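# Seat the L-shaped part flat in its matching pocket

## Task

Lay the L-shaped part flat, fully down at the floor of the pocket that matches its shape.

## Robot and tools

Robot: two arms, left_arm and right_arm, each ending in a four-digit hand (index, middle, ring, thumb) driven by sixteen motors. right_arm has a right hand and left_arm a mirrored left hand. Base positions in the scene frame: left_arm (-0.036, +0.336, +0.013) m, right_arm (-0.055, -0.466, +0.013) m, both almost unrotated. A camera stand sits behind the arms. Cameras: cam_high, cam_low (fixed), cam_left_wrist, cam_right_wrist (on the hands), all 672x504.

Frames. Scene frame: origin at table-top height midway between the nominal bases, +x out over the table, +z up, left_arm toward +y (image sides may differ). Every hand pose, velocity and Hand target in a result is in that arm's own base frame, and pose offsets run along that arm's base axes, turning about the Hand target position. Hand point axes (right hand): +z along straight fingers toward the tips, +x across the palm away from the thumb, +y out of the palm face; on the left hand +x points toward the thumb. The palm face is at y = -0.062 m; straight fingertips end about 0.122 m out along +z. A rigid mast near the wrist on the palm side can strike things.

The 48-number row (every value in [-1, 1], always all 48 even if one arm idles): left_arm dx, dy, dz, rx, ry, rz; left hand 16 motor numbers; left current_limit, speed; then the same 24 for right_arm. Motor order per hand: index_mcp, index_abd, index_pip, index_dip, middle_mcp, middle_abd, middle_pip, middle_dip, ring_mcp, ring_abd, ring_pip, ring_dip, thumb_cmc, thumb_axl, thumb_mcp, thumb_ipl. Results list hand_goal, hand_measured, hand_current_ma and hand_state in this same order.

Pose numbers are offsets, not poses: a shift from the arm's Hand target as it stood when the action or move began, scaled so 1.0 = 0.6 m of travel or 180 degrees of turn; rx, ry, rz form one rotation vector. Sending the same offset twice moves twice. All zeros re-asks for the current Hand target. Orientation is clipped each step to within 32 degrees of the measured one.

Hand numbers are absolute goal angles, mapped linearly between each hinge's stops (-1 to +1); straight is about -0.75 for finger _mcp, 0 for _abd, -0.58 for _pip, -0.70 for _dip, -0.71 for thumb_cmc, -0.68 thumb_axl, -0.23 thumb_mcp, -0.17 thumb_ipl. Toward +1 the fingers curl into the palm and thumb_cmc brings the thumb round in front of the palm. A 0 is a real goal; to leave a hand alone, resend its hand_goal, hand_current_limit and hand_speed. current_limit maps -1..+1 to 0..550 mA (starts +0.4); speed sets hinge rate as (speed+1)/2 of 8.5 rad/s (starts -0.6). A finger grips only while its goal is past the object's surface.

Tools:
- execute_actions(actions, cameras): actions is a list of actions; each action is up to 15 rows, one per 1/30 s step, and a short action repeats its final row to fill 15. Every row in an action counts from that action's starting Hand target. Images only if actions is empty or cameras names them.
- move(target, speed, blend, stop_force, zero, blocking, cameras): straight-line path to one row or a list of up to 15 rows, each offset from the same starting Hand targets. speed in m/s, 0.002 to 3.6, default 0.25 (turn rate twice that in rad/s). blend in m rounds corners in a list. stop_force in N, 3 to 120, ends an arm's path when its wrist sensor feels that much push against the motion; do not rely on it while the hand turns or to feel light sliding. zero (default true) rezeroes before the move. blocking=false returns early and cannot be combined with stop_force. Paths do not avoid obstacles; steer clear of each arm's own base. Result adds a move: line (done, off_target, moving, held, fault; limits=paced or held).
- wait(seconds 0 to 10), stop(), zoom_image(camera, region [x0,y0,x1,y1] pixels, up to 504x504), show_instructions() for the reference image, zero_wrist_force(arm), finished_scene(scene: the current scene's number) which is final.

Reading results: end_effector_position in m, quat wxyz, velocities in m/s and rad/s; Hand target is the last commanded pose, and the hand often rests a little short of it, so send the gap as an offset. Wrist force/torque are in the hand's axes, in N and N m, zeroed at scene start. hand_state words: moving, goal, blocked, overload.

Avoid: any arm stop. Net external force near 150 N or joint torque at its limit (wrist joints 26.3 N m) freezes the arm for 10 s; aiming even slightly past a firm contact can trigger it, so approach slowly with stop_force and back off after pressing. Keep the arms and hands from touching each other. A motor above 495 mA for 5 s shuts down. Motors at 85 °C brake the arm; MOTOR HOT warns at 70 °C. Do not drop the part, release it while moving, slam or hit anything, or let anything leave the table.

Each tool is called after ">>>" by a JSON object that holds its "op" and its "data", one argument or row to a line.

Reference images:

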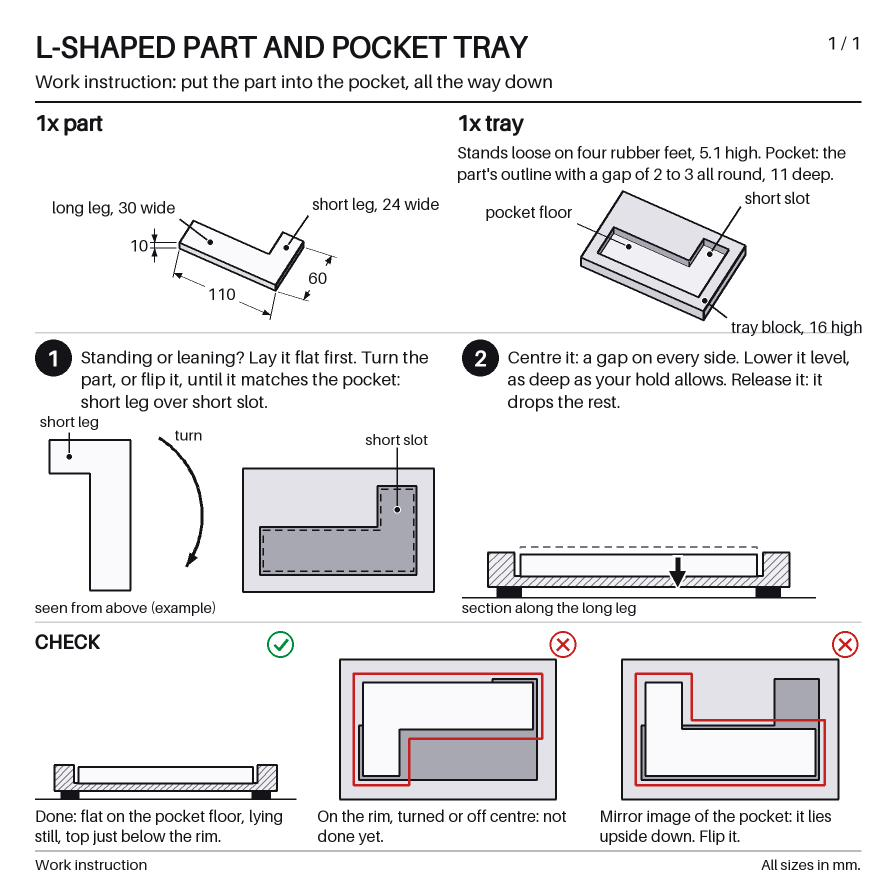

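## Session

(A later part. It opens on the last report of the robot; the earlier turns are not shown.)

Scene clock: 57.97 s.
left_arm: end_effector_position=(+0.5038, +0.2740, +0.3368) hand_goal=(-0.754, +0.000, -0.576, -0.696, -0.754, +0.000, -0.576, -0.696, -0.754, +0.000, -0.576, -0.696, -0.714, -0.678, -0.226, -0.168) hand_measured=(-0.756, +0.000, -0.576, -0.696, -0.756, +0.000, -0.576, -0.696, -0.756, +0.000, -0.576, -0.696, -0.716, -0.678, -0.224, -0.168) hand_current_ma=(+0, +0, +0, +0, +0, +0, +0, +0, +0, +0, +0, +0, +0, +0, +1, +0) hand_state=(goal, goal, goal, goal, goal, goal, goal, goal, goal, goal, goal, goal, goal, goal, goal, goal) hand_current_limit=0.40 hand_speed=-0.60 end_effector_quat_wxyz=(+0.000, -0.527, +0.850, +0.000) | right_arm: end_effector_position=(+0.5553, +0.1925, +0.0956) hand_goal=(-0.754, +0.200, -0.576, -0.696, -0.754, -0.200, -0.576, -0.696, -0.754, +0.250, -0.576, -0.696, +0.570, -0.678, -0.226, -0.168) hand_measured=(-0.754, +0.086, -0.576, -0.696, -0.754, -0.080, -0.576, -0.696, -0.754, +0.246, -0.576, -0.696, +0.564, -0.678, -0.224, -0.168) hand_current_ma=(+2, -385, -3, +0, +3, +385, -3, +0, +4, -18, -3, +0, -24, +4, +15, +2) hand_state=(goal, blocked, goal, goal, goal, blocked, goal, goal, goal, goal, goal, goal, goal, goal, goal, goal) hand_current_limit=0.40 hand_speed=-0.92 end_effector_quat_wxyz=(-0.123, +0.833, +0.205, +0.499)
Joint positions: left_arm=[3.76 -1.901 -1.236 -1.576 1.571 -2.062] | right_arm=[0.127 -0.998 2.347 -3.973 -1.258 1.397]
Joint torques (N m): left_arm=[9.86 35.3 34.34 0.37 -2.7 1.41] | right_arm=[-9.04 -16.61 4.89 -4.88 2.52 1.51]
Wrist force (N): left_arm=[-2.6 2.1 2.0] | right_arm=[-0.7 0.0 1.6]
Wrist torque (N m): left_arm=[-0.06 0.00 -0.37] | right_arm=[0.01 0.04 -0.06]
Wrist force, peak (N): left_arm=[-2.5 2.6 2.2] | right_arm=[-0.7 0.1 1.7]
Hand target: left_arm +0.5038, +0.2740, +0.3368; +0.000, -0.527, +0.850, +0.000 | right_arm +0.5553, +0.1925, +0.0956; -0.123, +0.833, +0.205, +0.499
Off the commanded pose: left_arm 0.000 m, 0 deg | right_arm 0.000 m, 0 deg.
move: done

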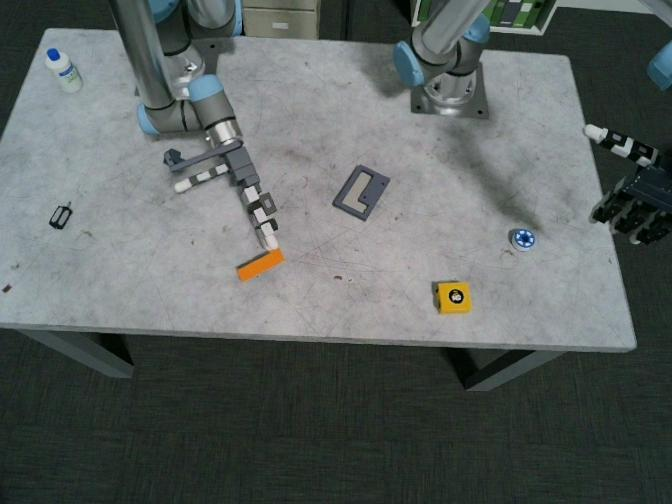

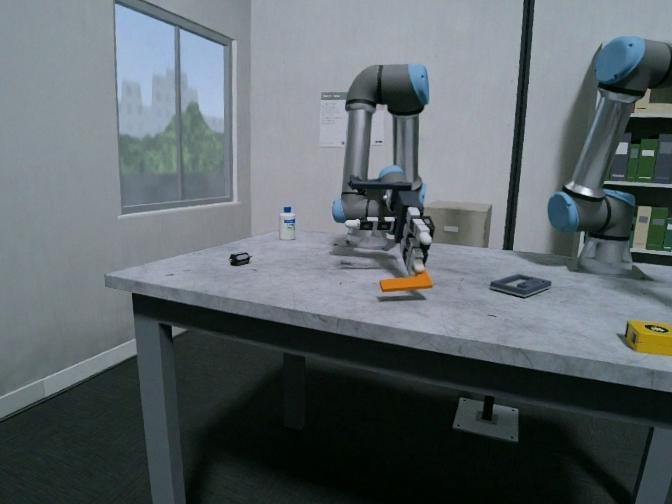

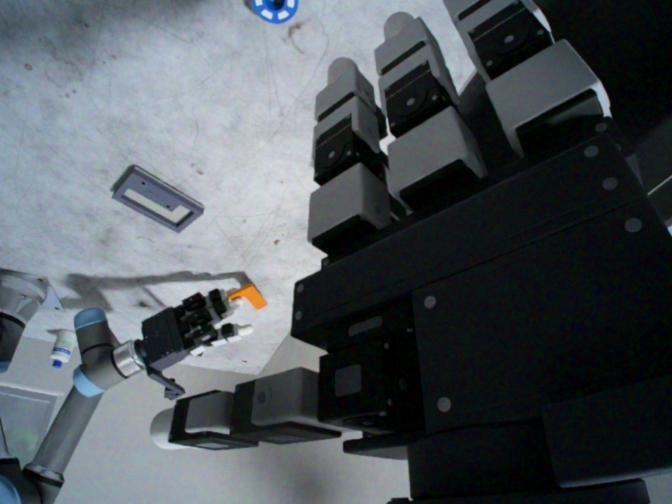

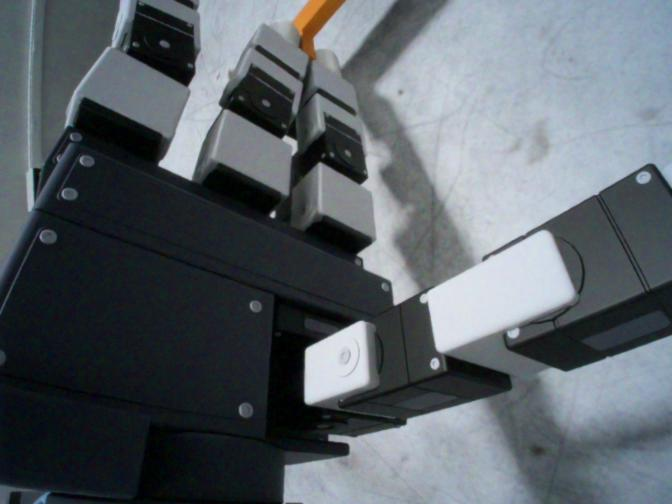

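>>> {"op": "move", "data": {
  "target": [0, 0, 0, 0, 0, 0, -0.754, 0, -0.576, -0.696, -0.754, 0, -0.576, -0.696, -0.754, 0, -0.576, -0.696, -0.714, -0.678, -0.226, -0.168, 0.4, -0.6, 0, 0, -0.07, 0, 0, 0, -0.754, 0.2, -0.576, -0.696, -0.754, -0.2, -0.576, -0.696, -0.754, 0.25, -0.576, -0.696, 0.571, -0.678, -0.226, -0.168, 0.4, -0.92],
  "speed": 0.02,
  "stop_force": 3,
  "cameras": ["all"]
}}

>>> {"op": "zoom_image", "data": {
  "camera": "cam_low",
  "region": [340, 180, 480, 320]
}}

>>> {"op": "zoom_image", "data": {
  "camera": "cam_high",
  "region": [180, 180, 340, 320]
}}

Scene clock: 61.10 s.
left_arm: end_effector_position=(+0.5038, +0.2740, +0.3368) hand_goal=(-0.754, +0.000, -0.576, -0.696, -0.754, +0.000, -0.576, -0.696, -0.754, +0.000, -0.576, -0.696, -0.714, -0.678, -0.226, -0.168) hand_measured=(-0.756, +0.000, -0.576, -0.696, -0.756, +0.000, -0.576, -0.696, -0.756, +0.000, -0.576, -0.696, -0.716, -0.678, -0.224, -0.168) hand_current_ma=(+0, +0, +0, +0, +0, +0, +0, +0, +0, +0, +0, +0, +0, +0, +1, +0) hand_state=(goal, goal, goal, goal, goal, goal, goal, goal, goal, goal, goal, goal, goal, goal, goal, goal) hand_current_limit=0.40 hand_speed=-0.60 end_effector_quat_wxyz=(+0.000, -0.527, +0.850, +0.000) | right_arm: end_effector_position=(+0.5553, +0.1925, +0.0630) hand_goal=(-0.754, +0.200, -0.576, -0.696, -0.754, -0.200, -0.576, -0.696, -0.754, +0.250, -0.576, -0.696, +0.570, -0.678, -0.226, -0.168) hand_measured=(-0.752, +0.094, -0.576, -0.696, -0.754, -0.080, -0.576, -0.696, -0.754, +0.246, -0.576, -0.696, +0.564, -0.678, -0.224, -0.168) hand_current_ma=(+6, -385, -2, +0, -3, +385, -3, +0, +4, -18, -3, +0, -26, +4, +15, +2) hand_state=(goal, blocked, goal, goal, goal, blocked, goal, goal, goal, goal, goal, goal, goal, goal, goal, goal) hand_current_limit=0.40 hand_speed=-0.92 end_effector_quat_wxyz=(-0.123, +0.833, +0.205, +0.499)
Joint positions: left_arm=[3.76 -1.901 -1.236 -1.576 1.571 -2.062] | right_arm=[0.127 -0.893 2.336 -4.067 -1.258 1.397]
Joint torques (N m): left_arm=[9.14 35.76 32.95 0.45 -2.55 1.52] | right_arm=[-5.18 -44.98 7.29 -0.74 0.79 -0.88]
Wrist force (N): left_arm=[-2.6 2.3 1.8] | right_arm=[-0.4 0.4 1.4]
Wrist torque (N m): left_arm=[-0.02 -0.01 -0.37] | right_arm=[0.06 0.03 -0.04]
Wrist force, peak (N): left_arm=[-2.7 2.5 1.9] | right_arm=[3.0 0.2 -5.1]
Hand target: left_arm +0.5038, +0.2740, +0.3368; +0.000, -0.527, +0.850, +0.000 | right_arm +0.5553, +0.1925, +0.0630; -0.123, +0.833, +0.205, +0.499 (not the last commanded pose)
Off the commanded pose: left_arm 0.000 m, 0 deg | right_arm 0.009 m, 0 deg.
move: contact (right_arm)

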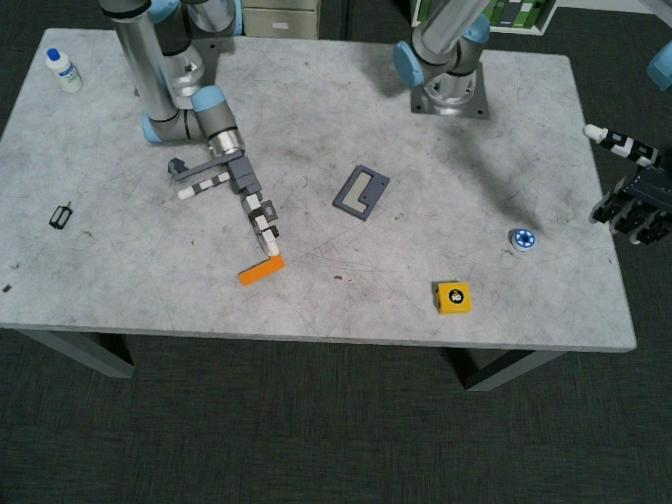

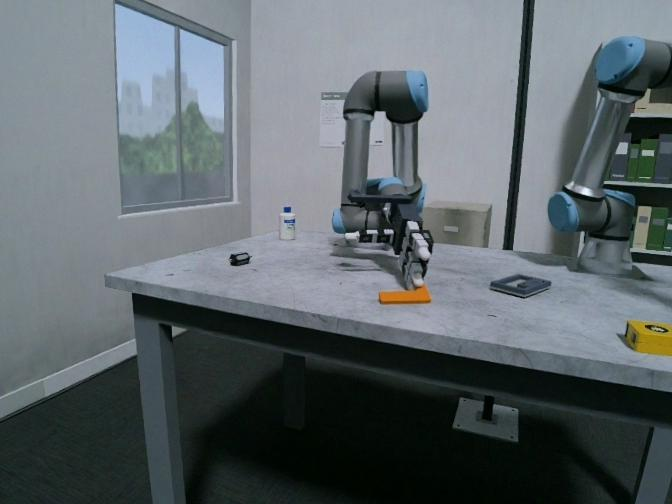

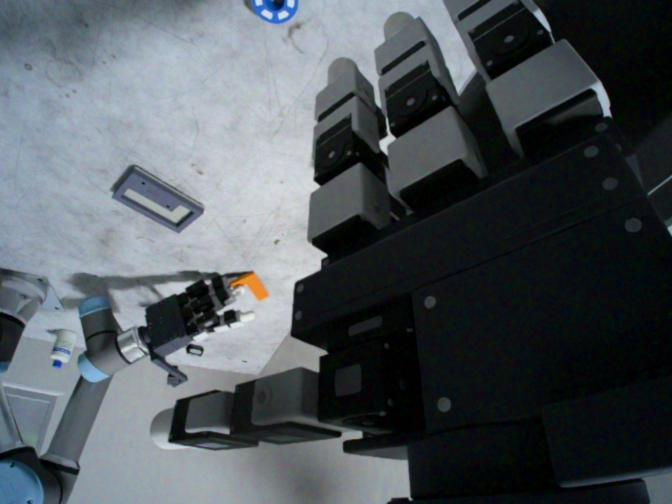

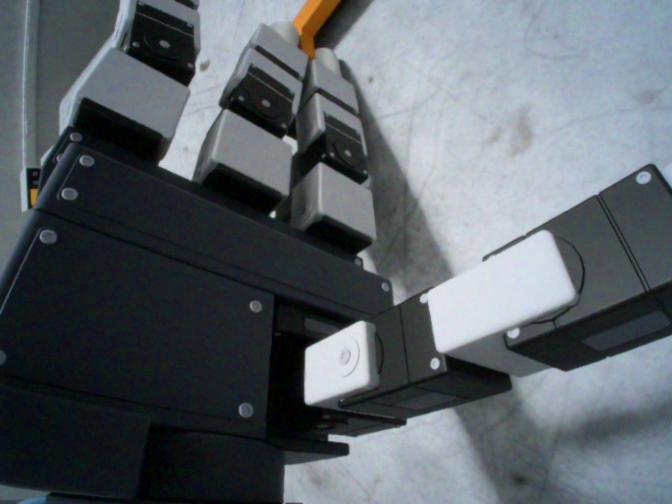

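Scaled by 3.600 from the camera's 672x504 image, which has a finer 960x720 frame.

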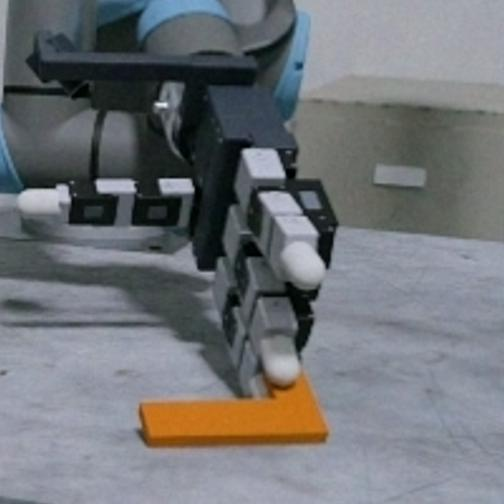

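Scaled by 3.150 from the camera's 672x504 image, which has a finer 960x720 frame.

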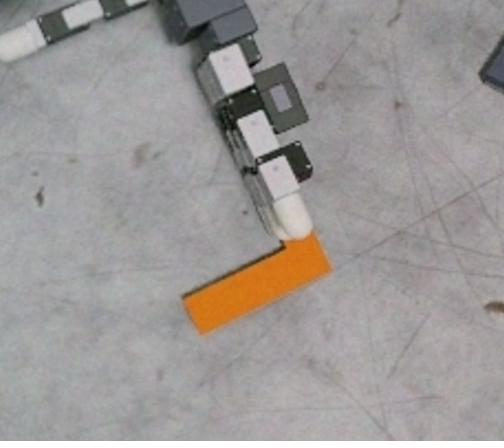

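>>> {"op": "move", "data": {
  "target": [0, 0, 0, 0, 0, 0, -0.754, 0, -0.576, -0.696, -0.754, 0, -0.576, -0.696, -0.754, 0, -0.576, -0.696, -0.714, -0.678, -0.226, -0.168, 0.4, -0.6, 0, 0, 0, 0, 0, 0, -0.754, 0.05, -0.576, -0.696, -0.754, 0.05, -0.576, -0.696, -0.754, 0.25, -0.576, -0.696, 0.571, -0.678, -0.226, -0.168, 0.4, -0.95],
  "speed": 0.02,
  "cameras": ["cam_high", "cam_low", "cam_right_wrist"]
}}

>>> {"op": "zoom_image", "data": {
  "camera": "cam_low",
  "region": [340, 180, 480, 320]
}}

Scene clock: 63.43 s.
left_arm: end_effector_position=(+0.5038, +0.2740, +0.3368) hand_goal=(-0.754, +0.000, -0.576, -0.696, -0.754, +0.000, -0.576, -0.696, -0.754, +0.000, -0.576, -0.696, -0.714, -0.678, -0.226, -0.168) hand_measured=(-0.756, +0.000, -0.576, -0.696, -0.756, +0.000, -0.576, -0.696, -0.756, +0.000, -0.576, -0.696, -0.716, -0.678, -0.224, -0.168) hand_current_ma=(+0, +0, +0, +0, +0, +0, +0, +0, +0, +0, +0, +0, +0, +0, +1, +0) hand_state=(goal, goal, goal, goal, goal, goal, goal, goal, goal, goal, goal, goal, goal, goal, goal, goal) hand_current_limit=0.40 hand_speed=-0.60 end_effector_quat_wxyz=(+0.000, -0.527, +0.850, +0.000) | right_arm: end_effector_position=(+0.5553, +0.1925, +0.0630) hand_goal=(-0.754, +0.050, -0.576, -0.696, -0.754, +0.050, -0.576, -0.696, -0.754, +0.250, -0.576, -0.696, +0.570, -0.678, -0.226, -0.168) hand_measured=(-0.752, +0.082, -0.576, -0.696, -0.754, +0.040, -0.576, -0.696, -0.754, +0.246, -0.576, -0.696, +0.564, -0.678, -0.224, -0.168) hand_current_ma=(+6, +132, -2, +0, -3, -43, -3, +0, +4, -18, -3, +0, -26, +4, +15, +2) hand_state=(goal, blocked, goal, goal, goal, goal, goal, goal, goal, goal, goal, goal, goal, goal, goal, goal) hand_current_limit=0.40 hand_speed=-0.95 end_effector_quat_wxyz=(-0.123, +0.833, +0.205, +0.499)
Joint positions: left_arm=[3.76 -1.901 -1.236 -1.576 1.571 -2.062] | right_arm=[0.127 -0.893 2.336 -4.067 -1.258 1.397]
Joint torques (N m): left_arm=[10.38 36.17 35.31 0.44 -2.59 1.3] | right_arm=[1.94 -44.31 7.06 -0.79 -1.47 -0.82]
Wrist force (N): left_arm=[-2.5 2.0 1.9] | right_arm=[1.4 0.5 1.6]
Wrist torque (N m): left_arm=[-0.07 -0.02 -0.34] | right_arm=[0.02 0.09 0.07]
Wrist force, peak (N): left_arm=[-2.5 2.6 2.0] | right_arm=[1.3 0.5 1.6]
Hand target: left_arm +0.5038, +0.2740, +0.3368; +0.000, -0.527, +0.850, +0.000 | right_arm +0.5553, +0.1925, +0.0630; -0.123, +0.833, +0.205, +0.499
Off the commanded pose: left_arm 0.000 m, 0 deg | right_arm 0.000 m, 0 deg.
move: done
Images, in order (width x height): cam_high 672x504, cam_low 672x504, cam_right_wrist 672x504.

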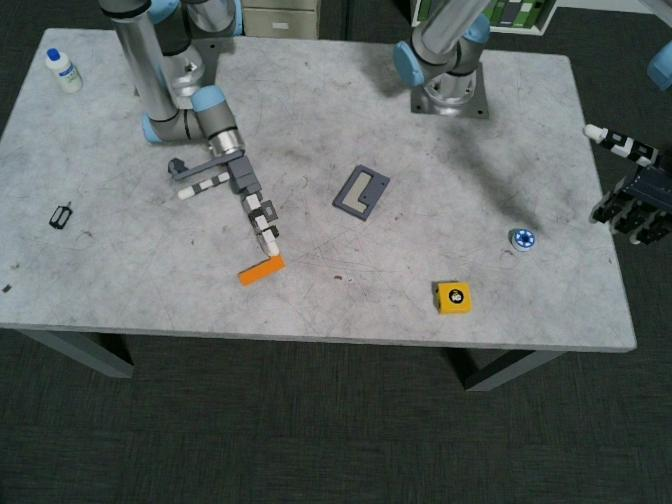

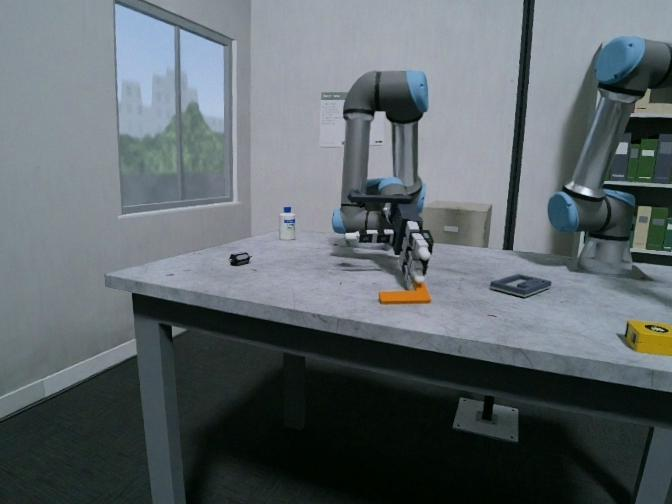

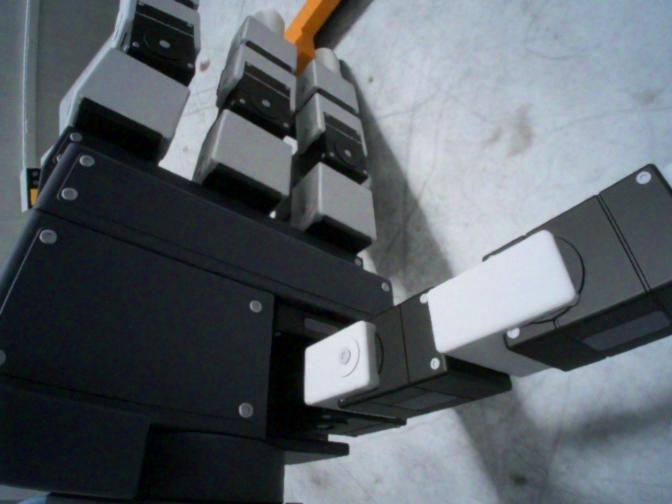

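Scaled by 3.600 from the camera's 672x504 image, which has a finer 960x720 frame.

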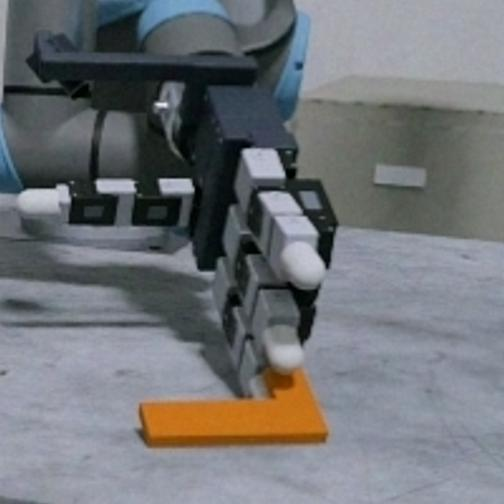

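>>> {"op": "move", "data": {
  "target": [0, 0, 0, 0, 0, 0, -0.754, 0, -0.576, -0.696, -0.754, 0, -0.576, -0.696, -0.754, 0, -0.576, -0.696, -0.714, -0.678, -0.226, -0.168, 0.4, -0.6, -0.05, -0.0262, 0.0067, 0, 0, 0, -0.754, 0.08, -0.576, -0.696, -0.754, 0.05, -0.576, -0.696, -0.754, 0.25, -0.576, -0.696, 0.571, -0.678, -0.226, -0.168, 0.4, -0.95],
  "speed": 0.1,
  "cameras": ["cam_high", "cam_low", "cam_right_wrist"]
}}

>>> {"op": "zoom_image", "data": {
  "camera": "cam_low",
  "region": [340, 180, 480, 320]
}}

>>> {"op": "zoom_image", "data": {
  "camera": "cam_high",
  "region": [180, 180, 340, 320]
}}

Scene clock: 64.90 s.
left_arm: end_effector_position=(+0.5038, +0.2740, +0.3368) hand_goal=(-0.754, +0.000, -0.576, -0.696, -0.754, +0.000, -0.576, -0.696, -0.754, +0.000, -0.576, -0.696, -0.714, -0.678, -0.226, -0.168) hand_measured=(-0.756, +0.000, -0.576, -0.696, -0.756, +0.000, -0.576, -0.696, -0.756, +0.000, -0.576, -0.696, -0.716, -0.678, -0.224, -0.168) hand_current_ma=(+0, +0, +0, +0, +0, +0, +0, +0, +0, +0, +0, +0, +0, +0, +1, +0) hand_state=(goal, goal, goal, goal, goal, goal, goal, goal, goal, goal, goal, goal, goal, goal, goal, goal) hand_current_limit=0.40 hand_speed=-0.60 end_effector_quat_wxyz=(+0.000, -0.527, +0.850, +0.000) | right_arm: end_effector_position=(+0.5254, +0.1768, +0.0670) hand_goal=(-0.754, +0.080, -0.576, -0.696, -0.754, +0.050, -0.576, -0.696, -0.754, +0.250, -0.576, -0.696, +0.570, -0.678, -0.226, -0.168) hand_measured=(-0.752, +0.078, -0.576, -0.696, -0.754, +0.040, -0.576, -0.696, -0.754, +0.246, -0.576, -0.696, +0.564, -0.678, -0.224, -0.168) hand_current_ma=(+6, -8, -2, +0, -3, -42, -3, +0, +4, -18, -3, +0, -26, +4, +15, +2) hand_state=(goal, goal, goal, goal, goal, goal, goal, goal, goal, goal, goal, goal, goal, goal, goal, goal) hand_current_limit=0.40 hand_speed=-0.95 end_effector_quat_wxyz=(-0.123, +0.833, +0.205, +0.499)
Joint positions: left_arm=[3.76 -1.901 -1.236 -1.576 1.571 -2.062] | right_arm=[0.092 -0.919 2.434 -4.132 -1.228 1.379]
Joint torques (N m): left_arm=[9.09 34.39 35.61 0.42 -2.55 1.15] | right_arm=[-8.99 -42.52 8.57 -4.5 2.49 -1.95]
Wrist force (N): left_arm=[-2.7 2.2 2.0] | right_arm=[-0.6 0.1 1.0]
Wrist torque (N m): left_arm=[-0.04 0.01 -0.37] | right_arm=[0.06 0.07 0.14]
Wrist force, peak (N): left_arm=[-2.7 2.5 2.1] | right_arm=[0.9 0.3 2.0]
Hand target: left_arm +0.5038, +0.2740, +0.3368; +0.000, -0.527, +0.850, +0.000 | right_arm +0.5253, +0.1768, +0.0670; -0.123, +0.833, +0.205, +0.499
Off the commanded pose: left_arm 0.000 m, 0 deg | right_arm 0.000 m, 0 deg.
move: done
Images, in order (width x height): cam_high 672x504, cam_low 672x504, cam_right_wrist 672x504.

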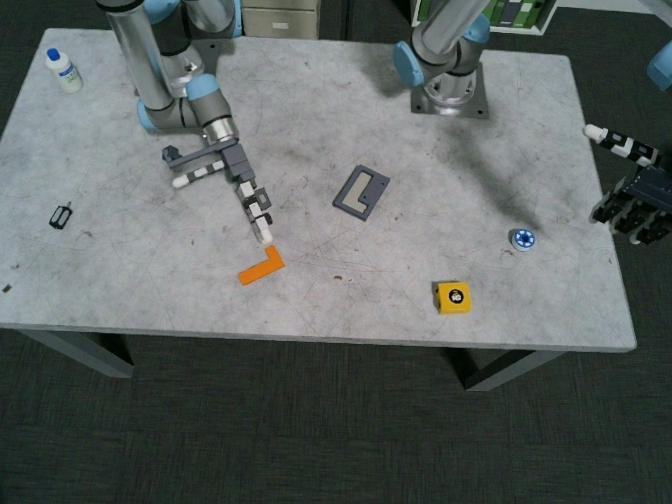

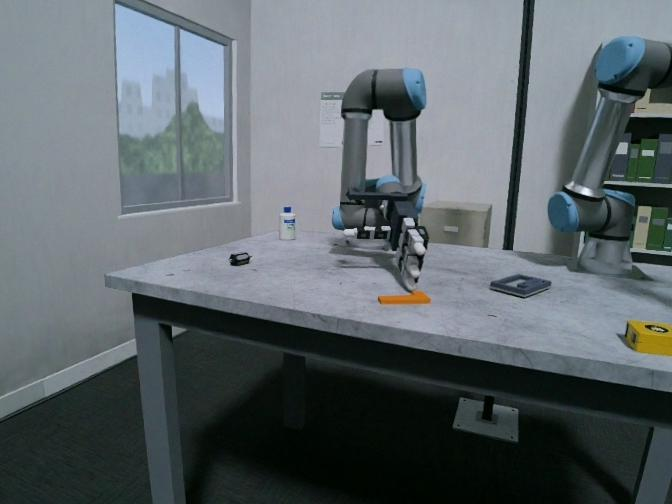

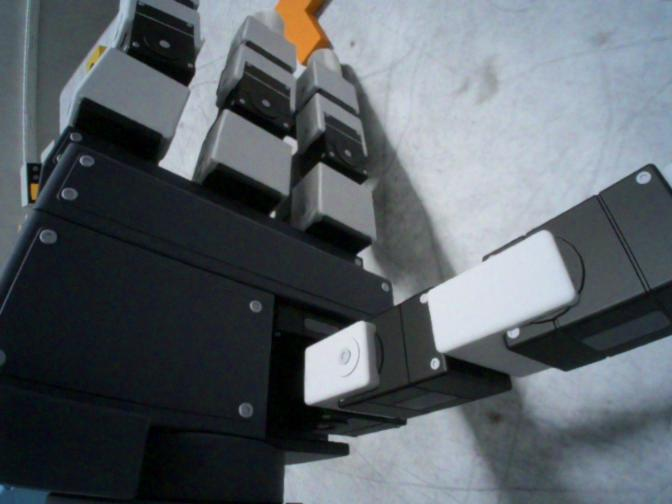

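Scaled by 3.600 from the camera's 672x504 image, which has a finer 960x720 frame.

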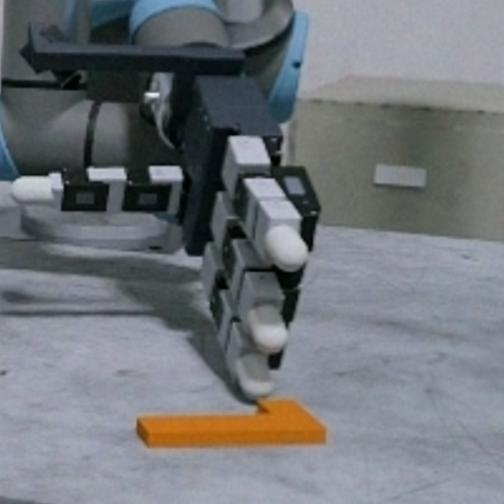

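Scaled by 3.150 from the camera's 672x504 image, which has a finer 960x720 frame.

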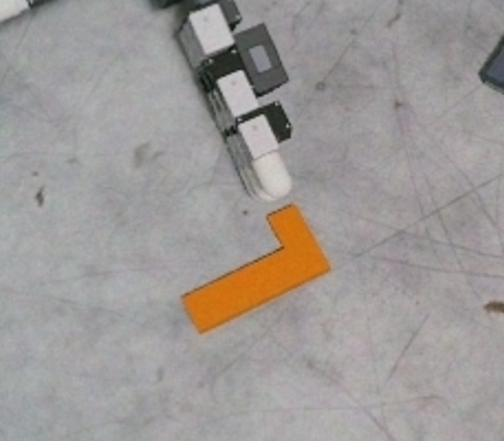

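>>> {"op": "move", "data": {
  "target": [
    [0, 0, 0, 0, 0, 0, -0.754, 0, -0.576, -0.696, -0.754, 0, -0.576, -0.696, -0.754, 0, -0.576, -0.696, -0.714, -0.678, -0.226, -0.168, 0.4, -0.6, 0, 0, 0.1333, 0, 0, 0, -0.754, -0.12, -0.576, -0.696, -0.754, 0.12, -0.576, -0.696, -0.754, 0.25, -0.576, -0.696, 0.571, -0.678, -0.226, -0.168, 0.4, -0.9],
    [0, 0, 0, 0, 0, 0, -0.754, 0, -0.576, -0.696, -0.754, 0, -0.576, -0.696, -0.754, 0, -0.576, -0.696, -0.714, -0.678, -0.226, -0.168, 0.4, -0.6, 0.2593, 0.0653, 0.1867, -0.16, 0.305, 0, -0.754, -0.12, -0.576, -0.696, -0.754, 0.12, -0.576, -0.696, -0.754, 0.25, -0.576, -0.696, 0.571, -0.678, -0.226, -0.168, 0.4, -0.9]
  ],
  "speed": 0.3,
  "blend": 0.02,
  "cameras": ["cam_high", "cam_low", "cam_right_wrist"]
}}

>>> {"op": "zoom_image", "data": {
  "camera": "cam_low",
  "region": [340, 200, 480, 340]
}}

>>> {"op": "zoom_image", "data": {
  "camera": "cam_high",
  "region": [180, 180, 340, 320]
}}

>>> {"op": "zoom_image", "data": {
  "camera": "cam_right_wrist",
  "region": [200, 0, 450, 180]
}}

Scene clock: 70.93 s.
left_arm: end_effector_position=(+0.5038, +0.2740, +0.3368) hand_goal=(-0.754, +0.000, -0.576, -0.696, -0.754, +0.000, -0.576, -0.696, -0.754, +0.000, -0.576, -0.696, -0.714, -0.678, -0.226, -0.168) hand_measured=(-0.756, +0.000, -0.576, -0.696, -0.756, +0.000, -0.576, -0.696, -0.756, +0.000, -0.576, -0.696, -0.716, -0.678, -0.224, -0.168) hand_current_ma=(+0, +0, +0, +0, +0, +0, +0, +0, +0, +0, +0, +0, +0, +0, +1, +0) hand_state=(goal, goal, goal, goal, goal, goal, goal, goal, goal, goal, goal, goal, goal, goal, goal, goal) hand_current_limit=0.40 hand_speed=-0.60 end_effector_quat_wxyz=(+0.000, -0.527, +0.850, +0.000) | right_arm: end_effector_position=(+0.6809, +0.2160, +0.1790) hand_goal=(-0.754, -0.120, -0.576, -0.696, -0.754, +0.120, -0.576, -0.696, -0.754, +0.250, -0.576, -0.696, +0.570, -0.678, -0.226, -0.168) hand_measured=(-0.752, -0.120, -0.576, -0.696, -0.754, +0.116, -0.576, -0.696, -0.754, +0.246, -0.576, -0.696, +0.568, -0.678, -0.224, -0.168) hand_current_ma=(+6, -1, -2, +0, -3, -16, -3, +0, +4, -18, -3, +0, -11, +4, +15, +2) hand_state=(goal, goal, goal, goal, goal, goal, goal, goal, goal, goal, goal, goal, goal, goal, goal, goal) hand_current_limit=0.40 hand_speed=-0.90 end_effector_quat_wxyz=(+0.000, +0.971, +0.239, -0.001)
Joint positions: left_arm=[3.76 -1.901 -1.236 -1.576 1.571 -2.062] | right_arm=[0.244 -0.977 1.251 -1.843 -1.571 1.331]
Joint torques (N m): left_arm=[9.19 34.62 33.35 0.68 -2.79 1.46] | right_arm=[9.54 -33.34 -37.11 -0.09 -2.7 1.58]
Wrist force (N): left_arm=[-2.7 2.4 1.9] | right_arm=[-0.3 -0.1 0.5]
Wrist torque (N m): left_arm=[-0.02 0.01 -0.37] | right_arm=[-0.03 -0.05 -0.08]
Wrist force, peak (N): left_arm=[-2.9 2.4 1.8] | right_arm=[-1.7 0.2 1.3]
Hand target: left_arm +0.5038, +0.2740, +0.3368; +0.000, -0.527, +0.850, +0.000 | right_arm +0.6809, +0.2160, +0.1790; +0.000, +0.971, +0.239, -0.001
Off the commanded pose: left_arm 0.000 m, 0 deg | right_arm 0.000 m, 0 deg.
move: done
Images, in order (width x height): cam_high 672x504, cam_low 672x504, cam_right_wrist 672x504.

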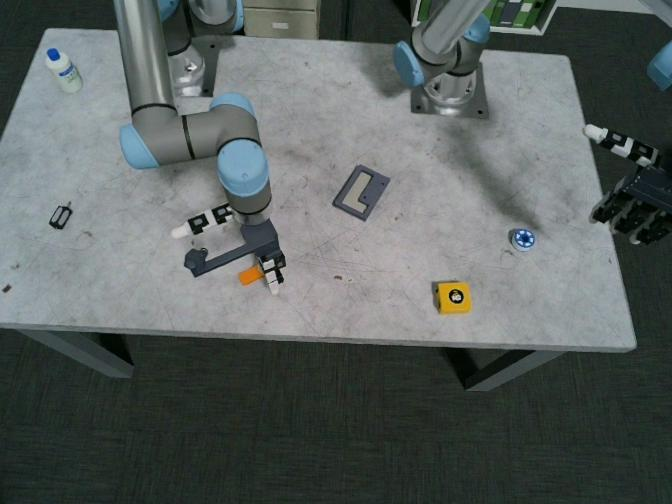

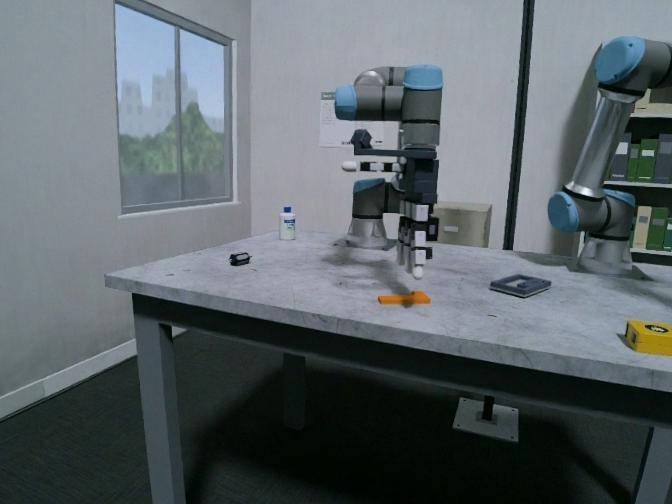

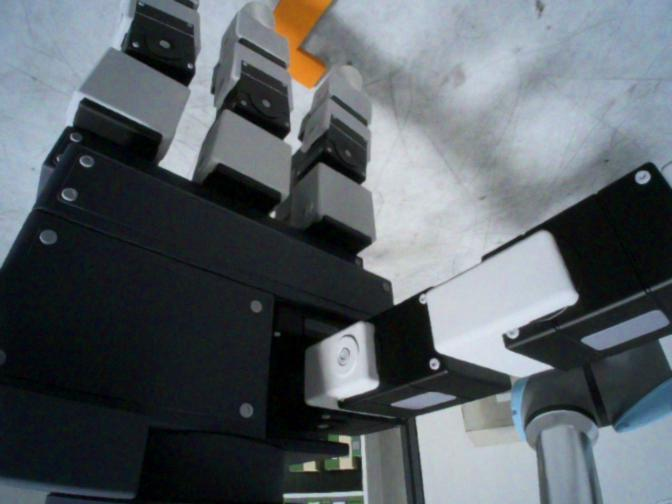

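Scaled by 3.600 from the camera's 672x504 image, which has a finer 960x720 frame.

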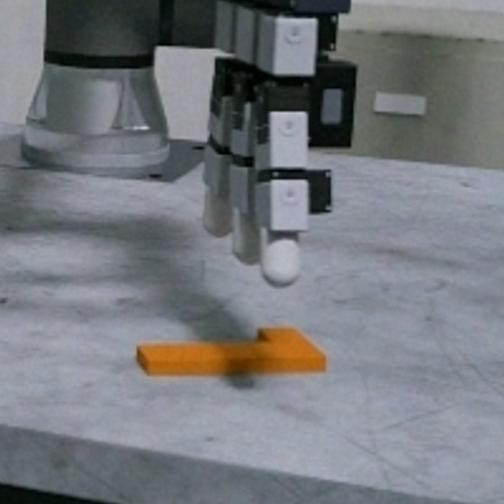

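Scaled by 3.150 from the camera's 672x504 image, which has a finer 960x720 frame.

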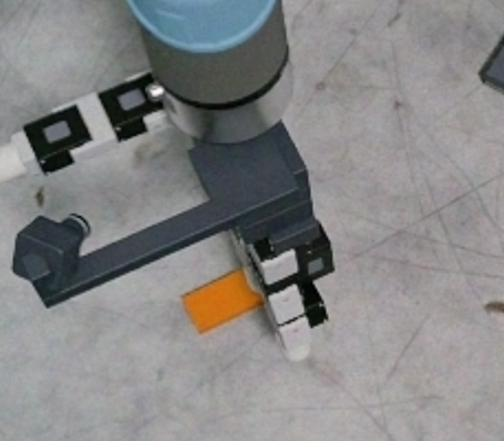

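Scaled by 2.016 from the camera's 672x504 image, which has a finer 960x720 frame.

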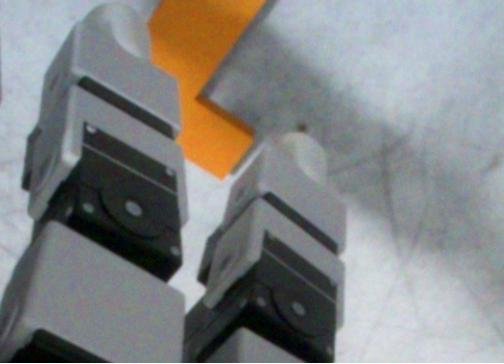

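>>> {"op": "move", "data": {
  "target": [0, 0, 0, 0, 0, 0, -0.754, 0, -0.576, -0.696, -0.754, 0, -0.576, -0.696, -0.754, 0, -0.576, -0.696, -0.714, -0.678, -0.226, -0.168, 0.4, -0.6, 0, 0, -0.0833, 0, 0, 0, -0.754, -0.12, -0.576, -0.696, -0.754, 0.12, -0.576, -0.696, -0.754, 0.25, -0.576, -0.696, 0.571, -0.678, -0.226, -0.168, 0.4, -0.9],
  "speed": 0.15,
  "cameras": ["cam_high", "cam_low", "cam_right_wrist"]
}}

>>> {"op": "zoom_image", "data": {
  "camera": "cam_low",
  "region": [350, 220, 470, 340]
}}

>>> {"op": "zoom_image", "data": {
  "camera": "cam_high",
  "region": [200, 200, 320, 320]
}}

>>> {"op": "zoom_image", "data": {
  "camera": "cam_right_wrist",
  "region": [200, 0, 400, 150]
}}

Scene clock: 74.27 s.
left_arm: end_effector_position=(+0.5038, +0.2740, +0.3368) hand_goal=(-0.754, +0.000, -0.576, -0.696, -0.754, +0.000, -0.576, -0.696, -0.754, +0.000, -0.576, -0.696, -0.714, -0.678, -0.226, -0.168) hand_measured=(-0.756, +0.000, -0.576, -0.696, -0.756, +0.000, -0.576, -0.696, -0.756, +0.000, -0.576, -0.696, -0.716, -0.678, -0.224, -0.168) hand_current_ma=(+0, +0, +0, +0, +0, +0, +0, +0, +0, +0, +0, +0, +0, +0, +1, +0) hand_state=(goal, goal, goal, goal, goal, goal, goal, goal, goal, goal, goal, goal, goal, goal, goal, goal) hand_current_limit=0.40 hand_speed=-0.60 end_effector_quat_wxyz=(+0.000, -0.527, +0.850, +0.000) | right_arm: end_effector_position=(+0.6809, +0.2160, +0.1292) hand_goal=(-0.754, -0.120, -0.576, -0.696, -0.754, +0.120, -0.576, -0.696, -0.754, +0.250, -0.576, -0.696, +0.570, -0.678, -0.226, -0.168) hand_measured=(-0.752, -0.120, -0.576, -0.696, -0.754, +0.116, -0.576, -0.696, -0.754, +0.246, -0.576, -0.696, +0.568, -0.678, -0.224, -0.168) hand_current_ma=(+6, -1, -2, +0, -3, -15, -3, +0, +4, -18, -3, +0, -11, +4, +15, +2) hand_state=(goal, goal, goal, goal, goal, goal, goal, goal, goal, goal, goal, goal, goal, goal, goal, goal) hand_current_limit=0.40 hand_speed=-0.90 end_effector_quat_wxyz=(+0.000, +0.971, +0.239, -0.001)
Joint positions: left_arm=[3.76 -1.901 -1.236 -1.576 1.571 -2.062] | right_arm=[0.244 -0.937 1.319 -1.951 -1.571 1.331]
Joint torques (N m): left_arm=[9.51 35.51 33.98 0.52 -2.6 1.28] | right_arm=[5.56 -33.9 -8.35 -4.58 0.05 -1.57]
Wrist force (N): left_arm=[-2.5 2.3 1.8] | right_arm=[-0.3 -0.4 0.4]
Wrist torque (N m): left_arm=[-0.03 -0.02 -0.36] | right_arm=[-0.04 -0.06 -0.09]
Wrist force, peak (N): left_arm=[-2.8 2.5 1.9] | right_arm=[0.0 -0.2 1.0]
Hand target: left_arm +0.5038, +0.2740, +0.3368; +0.000, -0.527, +0.850, +0.000 | right_arm +0.6809, +0.2160, +0.1290; +0.000, +0.971, +0.239, -0.001
Off the commanded pose: left_arm 0.000 m, 0 deg | right_arm 0.000 m, 0 deg.
move: done
Images, in order (width x height): cam_high 672x504, cam_low 672x504, cam_right_wrist 672x504.

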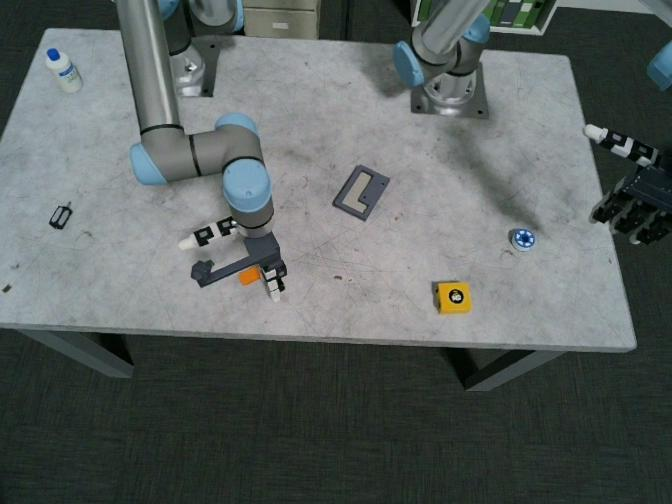

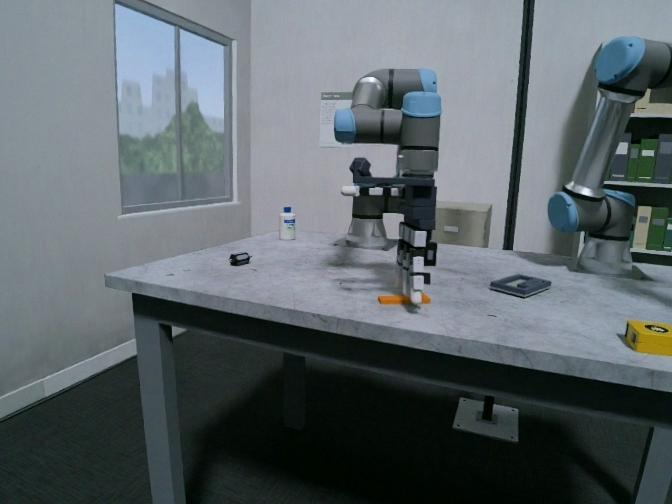

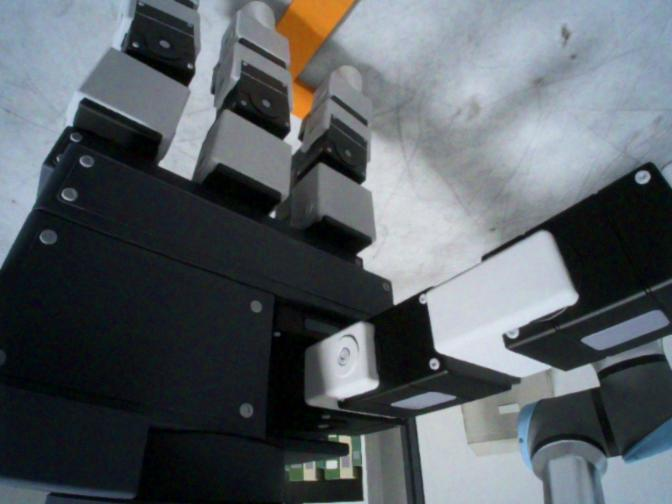

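Scaled by 4.200 from the camera's 672x504 image, which has a finer 960x720 frame.

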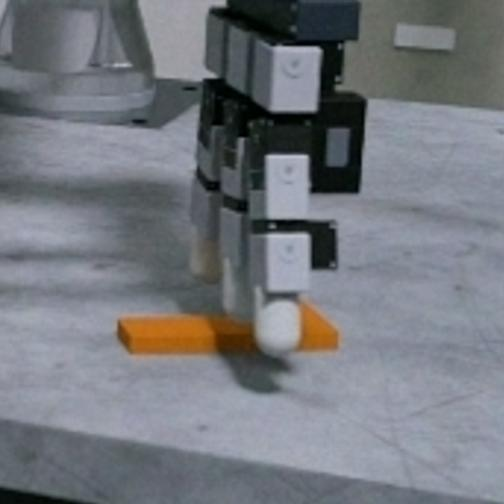

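Scaled by 4.200 from the camera's 672x504 image, which has a finer 960x720 frame.

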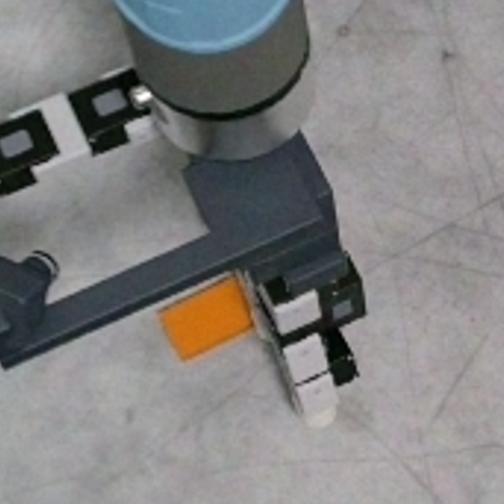

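Scaled by 2.520 from the camera's 672x504 image, which has a finer 960x720 frame.

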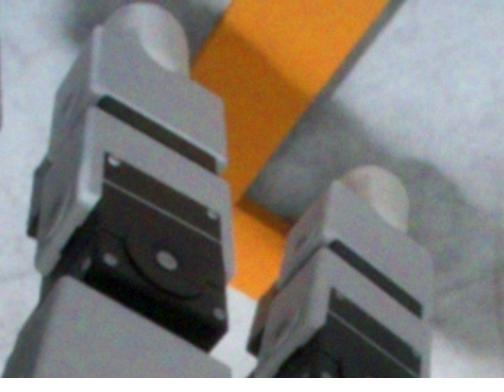

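>>> {"op": "move", "data": {
  "target": [0, 0, 0, 0, 0, 0, -0.754, 0, -0.576, -0.696, -0.754, 0, -0.576, -0.696, -0.754, 0, -0.576, -0.696, -0.714, -0.678, -0.226, -0.168, 0.4, -0.6, 0, 0, -0.0583, 0, 0, 0, -0.754, -0.12, -0.576, -0.696, -0.754, 0.12, -0.576, -0.696, -0.754, 0.25, -0.576, -0.696, 0.571, -0.678, -0.226, -0.168, 0.4, -0.9],
  "speed": 0.02,
  "stop_force": 3,
  "cameras": ["cam_high", "cam_low", "cam_right_wrist"]
}}

>>> {"op": "zoom_image", "data": {
  "camera": "cam_low",
  "region": [350, 220, 470, 340]
}}

>>> {"op": "zoom_image", "data": {
  "camera": "cam_right_wrist",
  "region": [200, 0, 400, 150]
}}

Scene clock: 78.77 s.
left_arm: end_effector_position=(+0.5038, +0.2740, +0.3368) hand_goal=(-0.754, +0.000, -0.576, -0.696, -0.754, +0.000, -0.576, -0.696, -0.754, +0.000, -0.576, -0.696, -0.714, -0.678, -0.226, -0.168) hand_measured=(-0.756, +0.000, -0.576, -0.696, -0.756, +0.000, -0.576, -0.696, -0.756, +0.000, -0.576, -0.696, -0.716, -0.678, -0.224, -0.168) hand_current_ma=(+0, +0, +0, +0, +0, +0, +0, +0, +0, +0, +0, +0, +0, +0, +1, +0) hand_state=(goal, goal, goal, goal, goal, goal, goal, goal, goal, goal, goal, goal, goal, goal, goal, goal) hand_current_limit=0.40 hand_speed=-0.60 end_effector_quat_wxyz=(+0.000, -0.527, +0.850, +0.000) | right_arm: end_effector_position=(+0.6809, +0.2160, +0.1083) hand_goal=(-0.754, -0.120, -0.576, -0.696, -0.754, +0.120, -0.576, -0.696, -0.754, +0.250, -0.576, -0.696, +0.570, -0.678, -0.226, -0.168) hand_measured=(-0.752, -0.122, -0.576, -0.696, -0.754, +0.116, -0.576, -0.696, -0.754, +0.246, -0.576, -0.696, +0.568, -0.678, -0.224, -0.168) hand_current_ma=(+6, -4, -2, +0, -3, -14, -3, +0, +4, -18, -3, +0, -11, +4, +15, +2) hand_state=(goal, goal, goal, goal, goal, goal, goal, goal, goal, goal, goal, goal, goal, goal, goal, goal) hand_current_limit=0.40 hand_speed=-0.90 end_effector_quat_wxyz=(+0.000, +0.971, +0.239, -0.001)
Joint positions: left_arm=[3.76 -1.901 -1.236 -1.576 1.571 -2.062] | right_arm=[0.244 -0.918 1.343 -1.995 -1.571 1.331]
Joint torques (N m): left_arm=[9.57 36 34.16 0.31 -2.49 1.37] | right_arm=[4.71 -58.11 -32.8 -0.19 0.67 -1.1]
Wrist force (N): left_arm=[-2.7 2.3 1.8] | right_arm=[-1.2 -0.5 -3.3]
Wrist torque (N m): left_arm=[-0.01 0.01 -0.37] | right_arm=[0.29 0.01 -0.17]
Wrist force, peak (N): left_arm=[-2.7 2.4 2.2] | right_arm=[-1.1 -0.1 -18.9]
Hand target: left_arm +0.5038, +0.2740, +0.3368; +0.000, -0.527, +0.850, +0.000 | right_arm +0.6809, +0.2160, +0.1083; +0.000, +0.971, +0.239, -0.001 (not the last commanded pose)
Off the commanded pose: left_arm 0.000 m, 0 deg | right_arm 0.014 m, 0 deg.
move: contact (right_arm)
Images, in order (width x height): cam_high 672x504, cam_low 672x504, cam_right_wrist 672x504.

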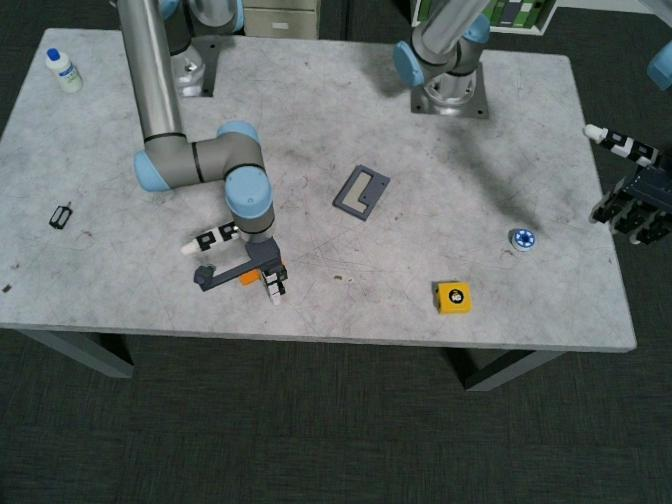

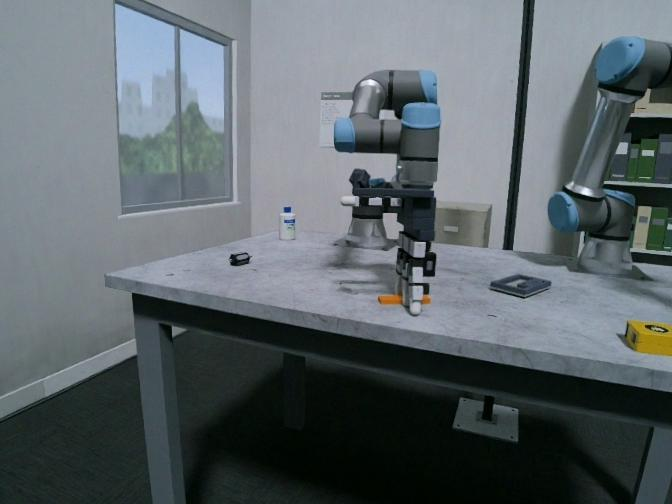

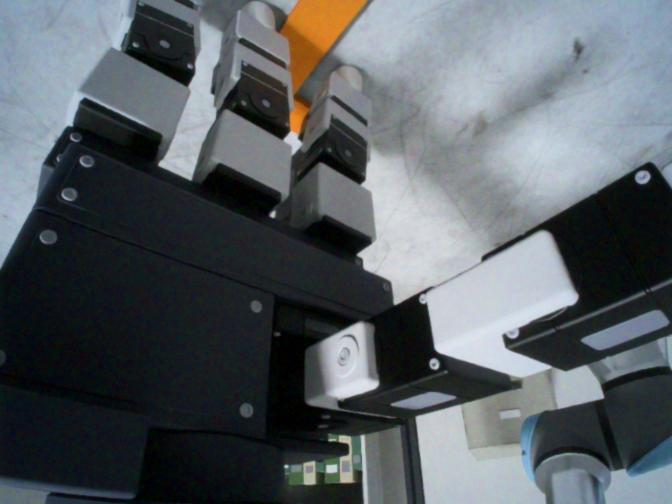

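Scaled by 4.200 from the camera's 672x504 image, which has a finer 960x720 frame.

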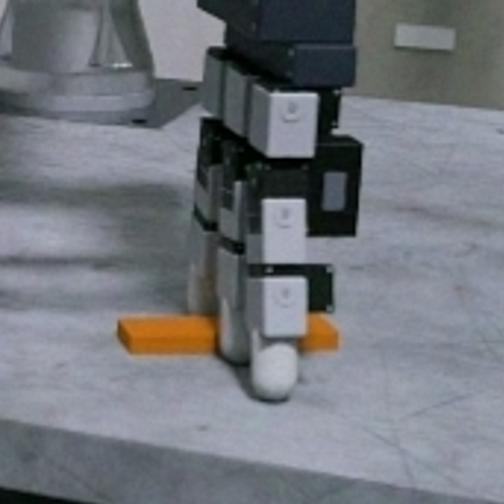

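Scaled by 2.520 from the camera's 672x504 image, which has a finer 960x720 frame.

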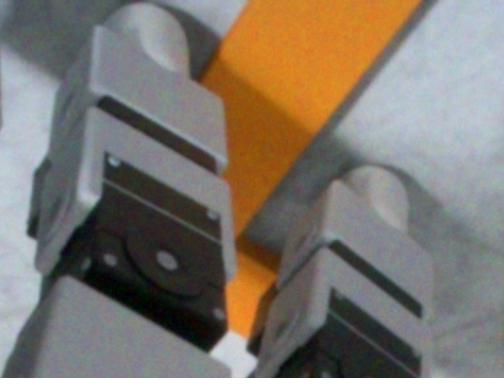

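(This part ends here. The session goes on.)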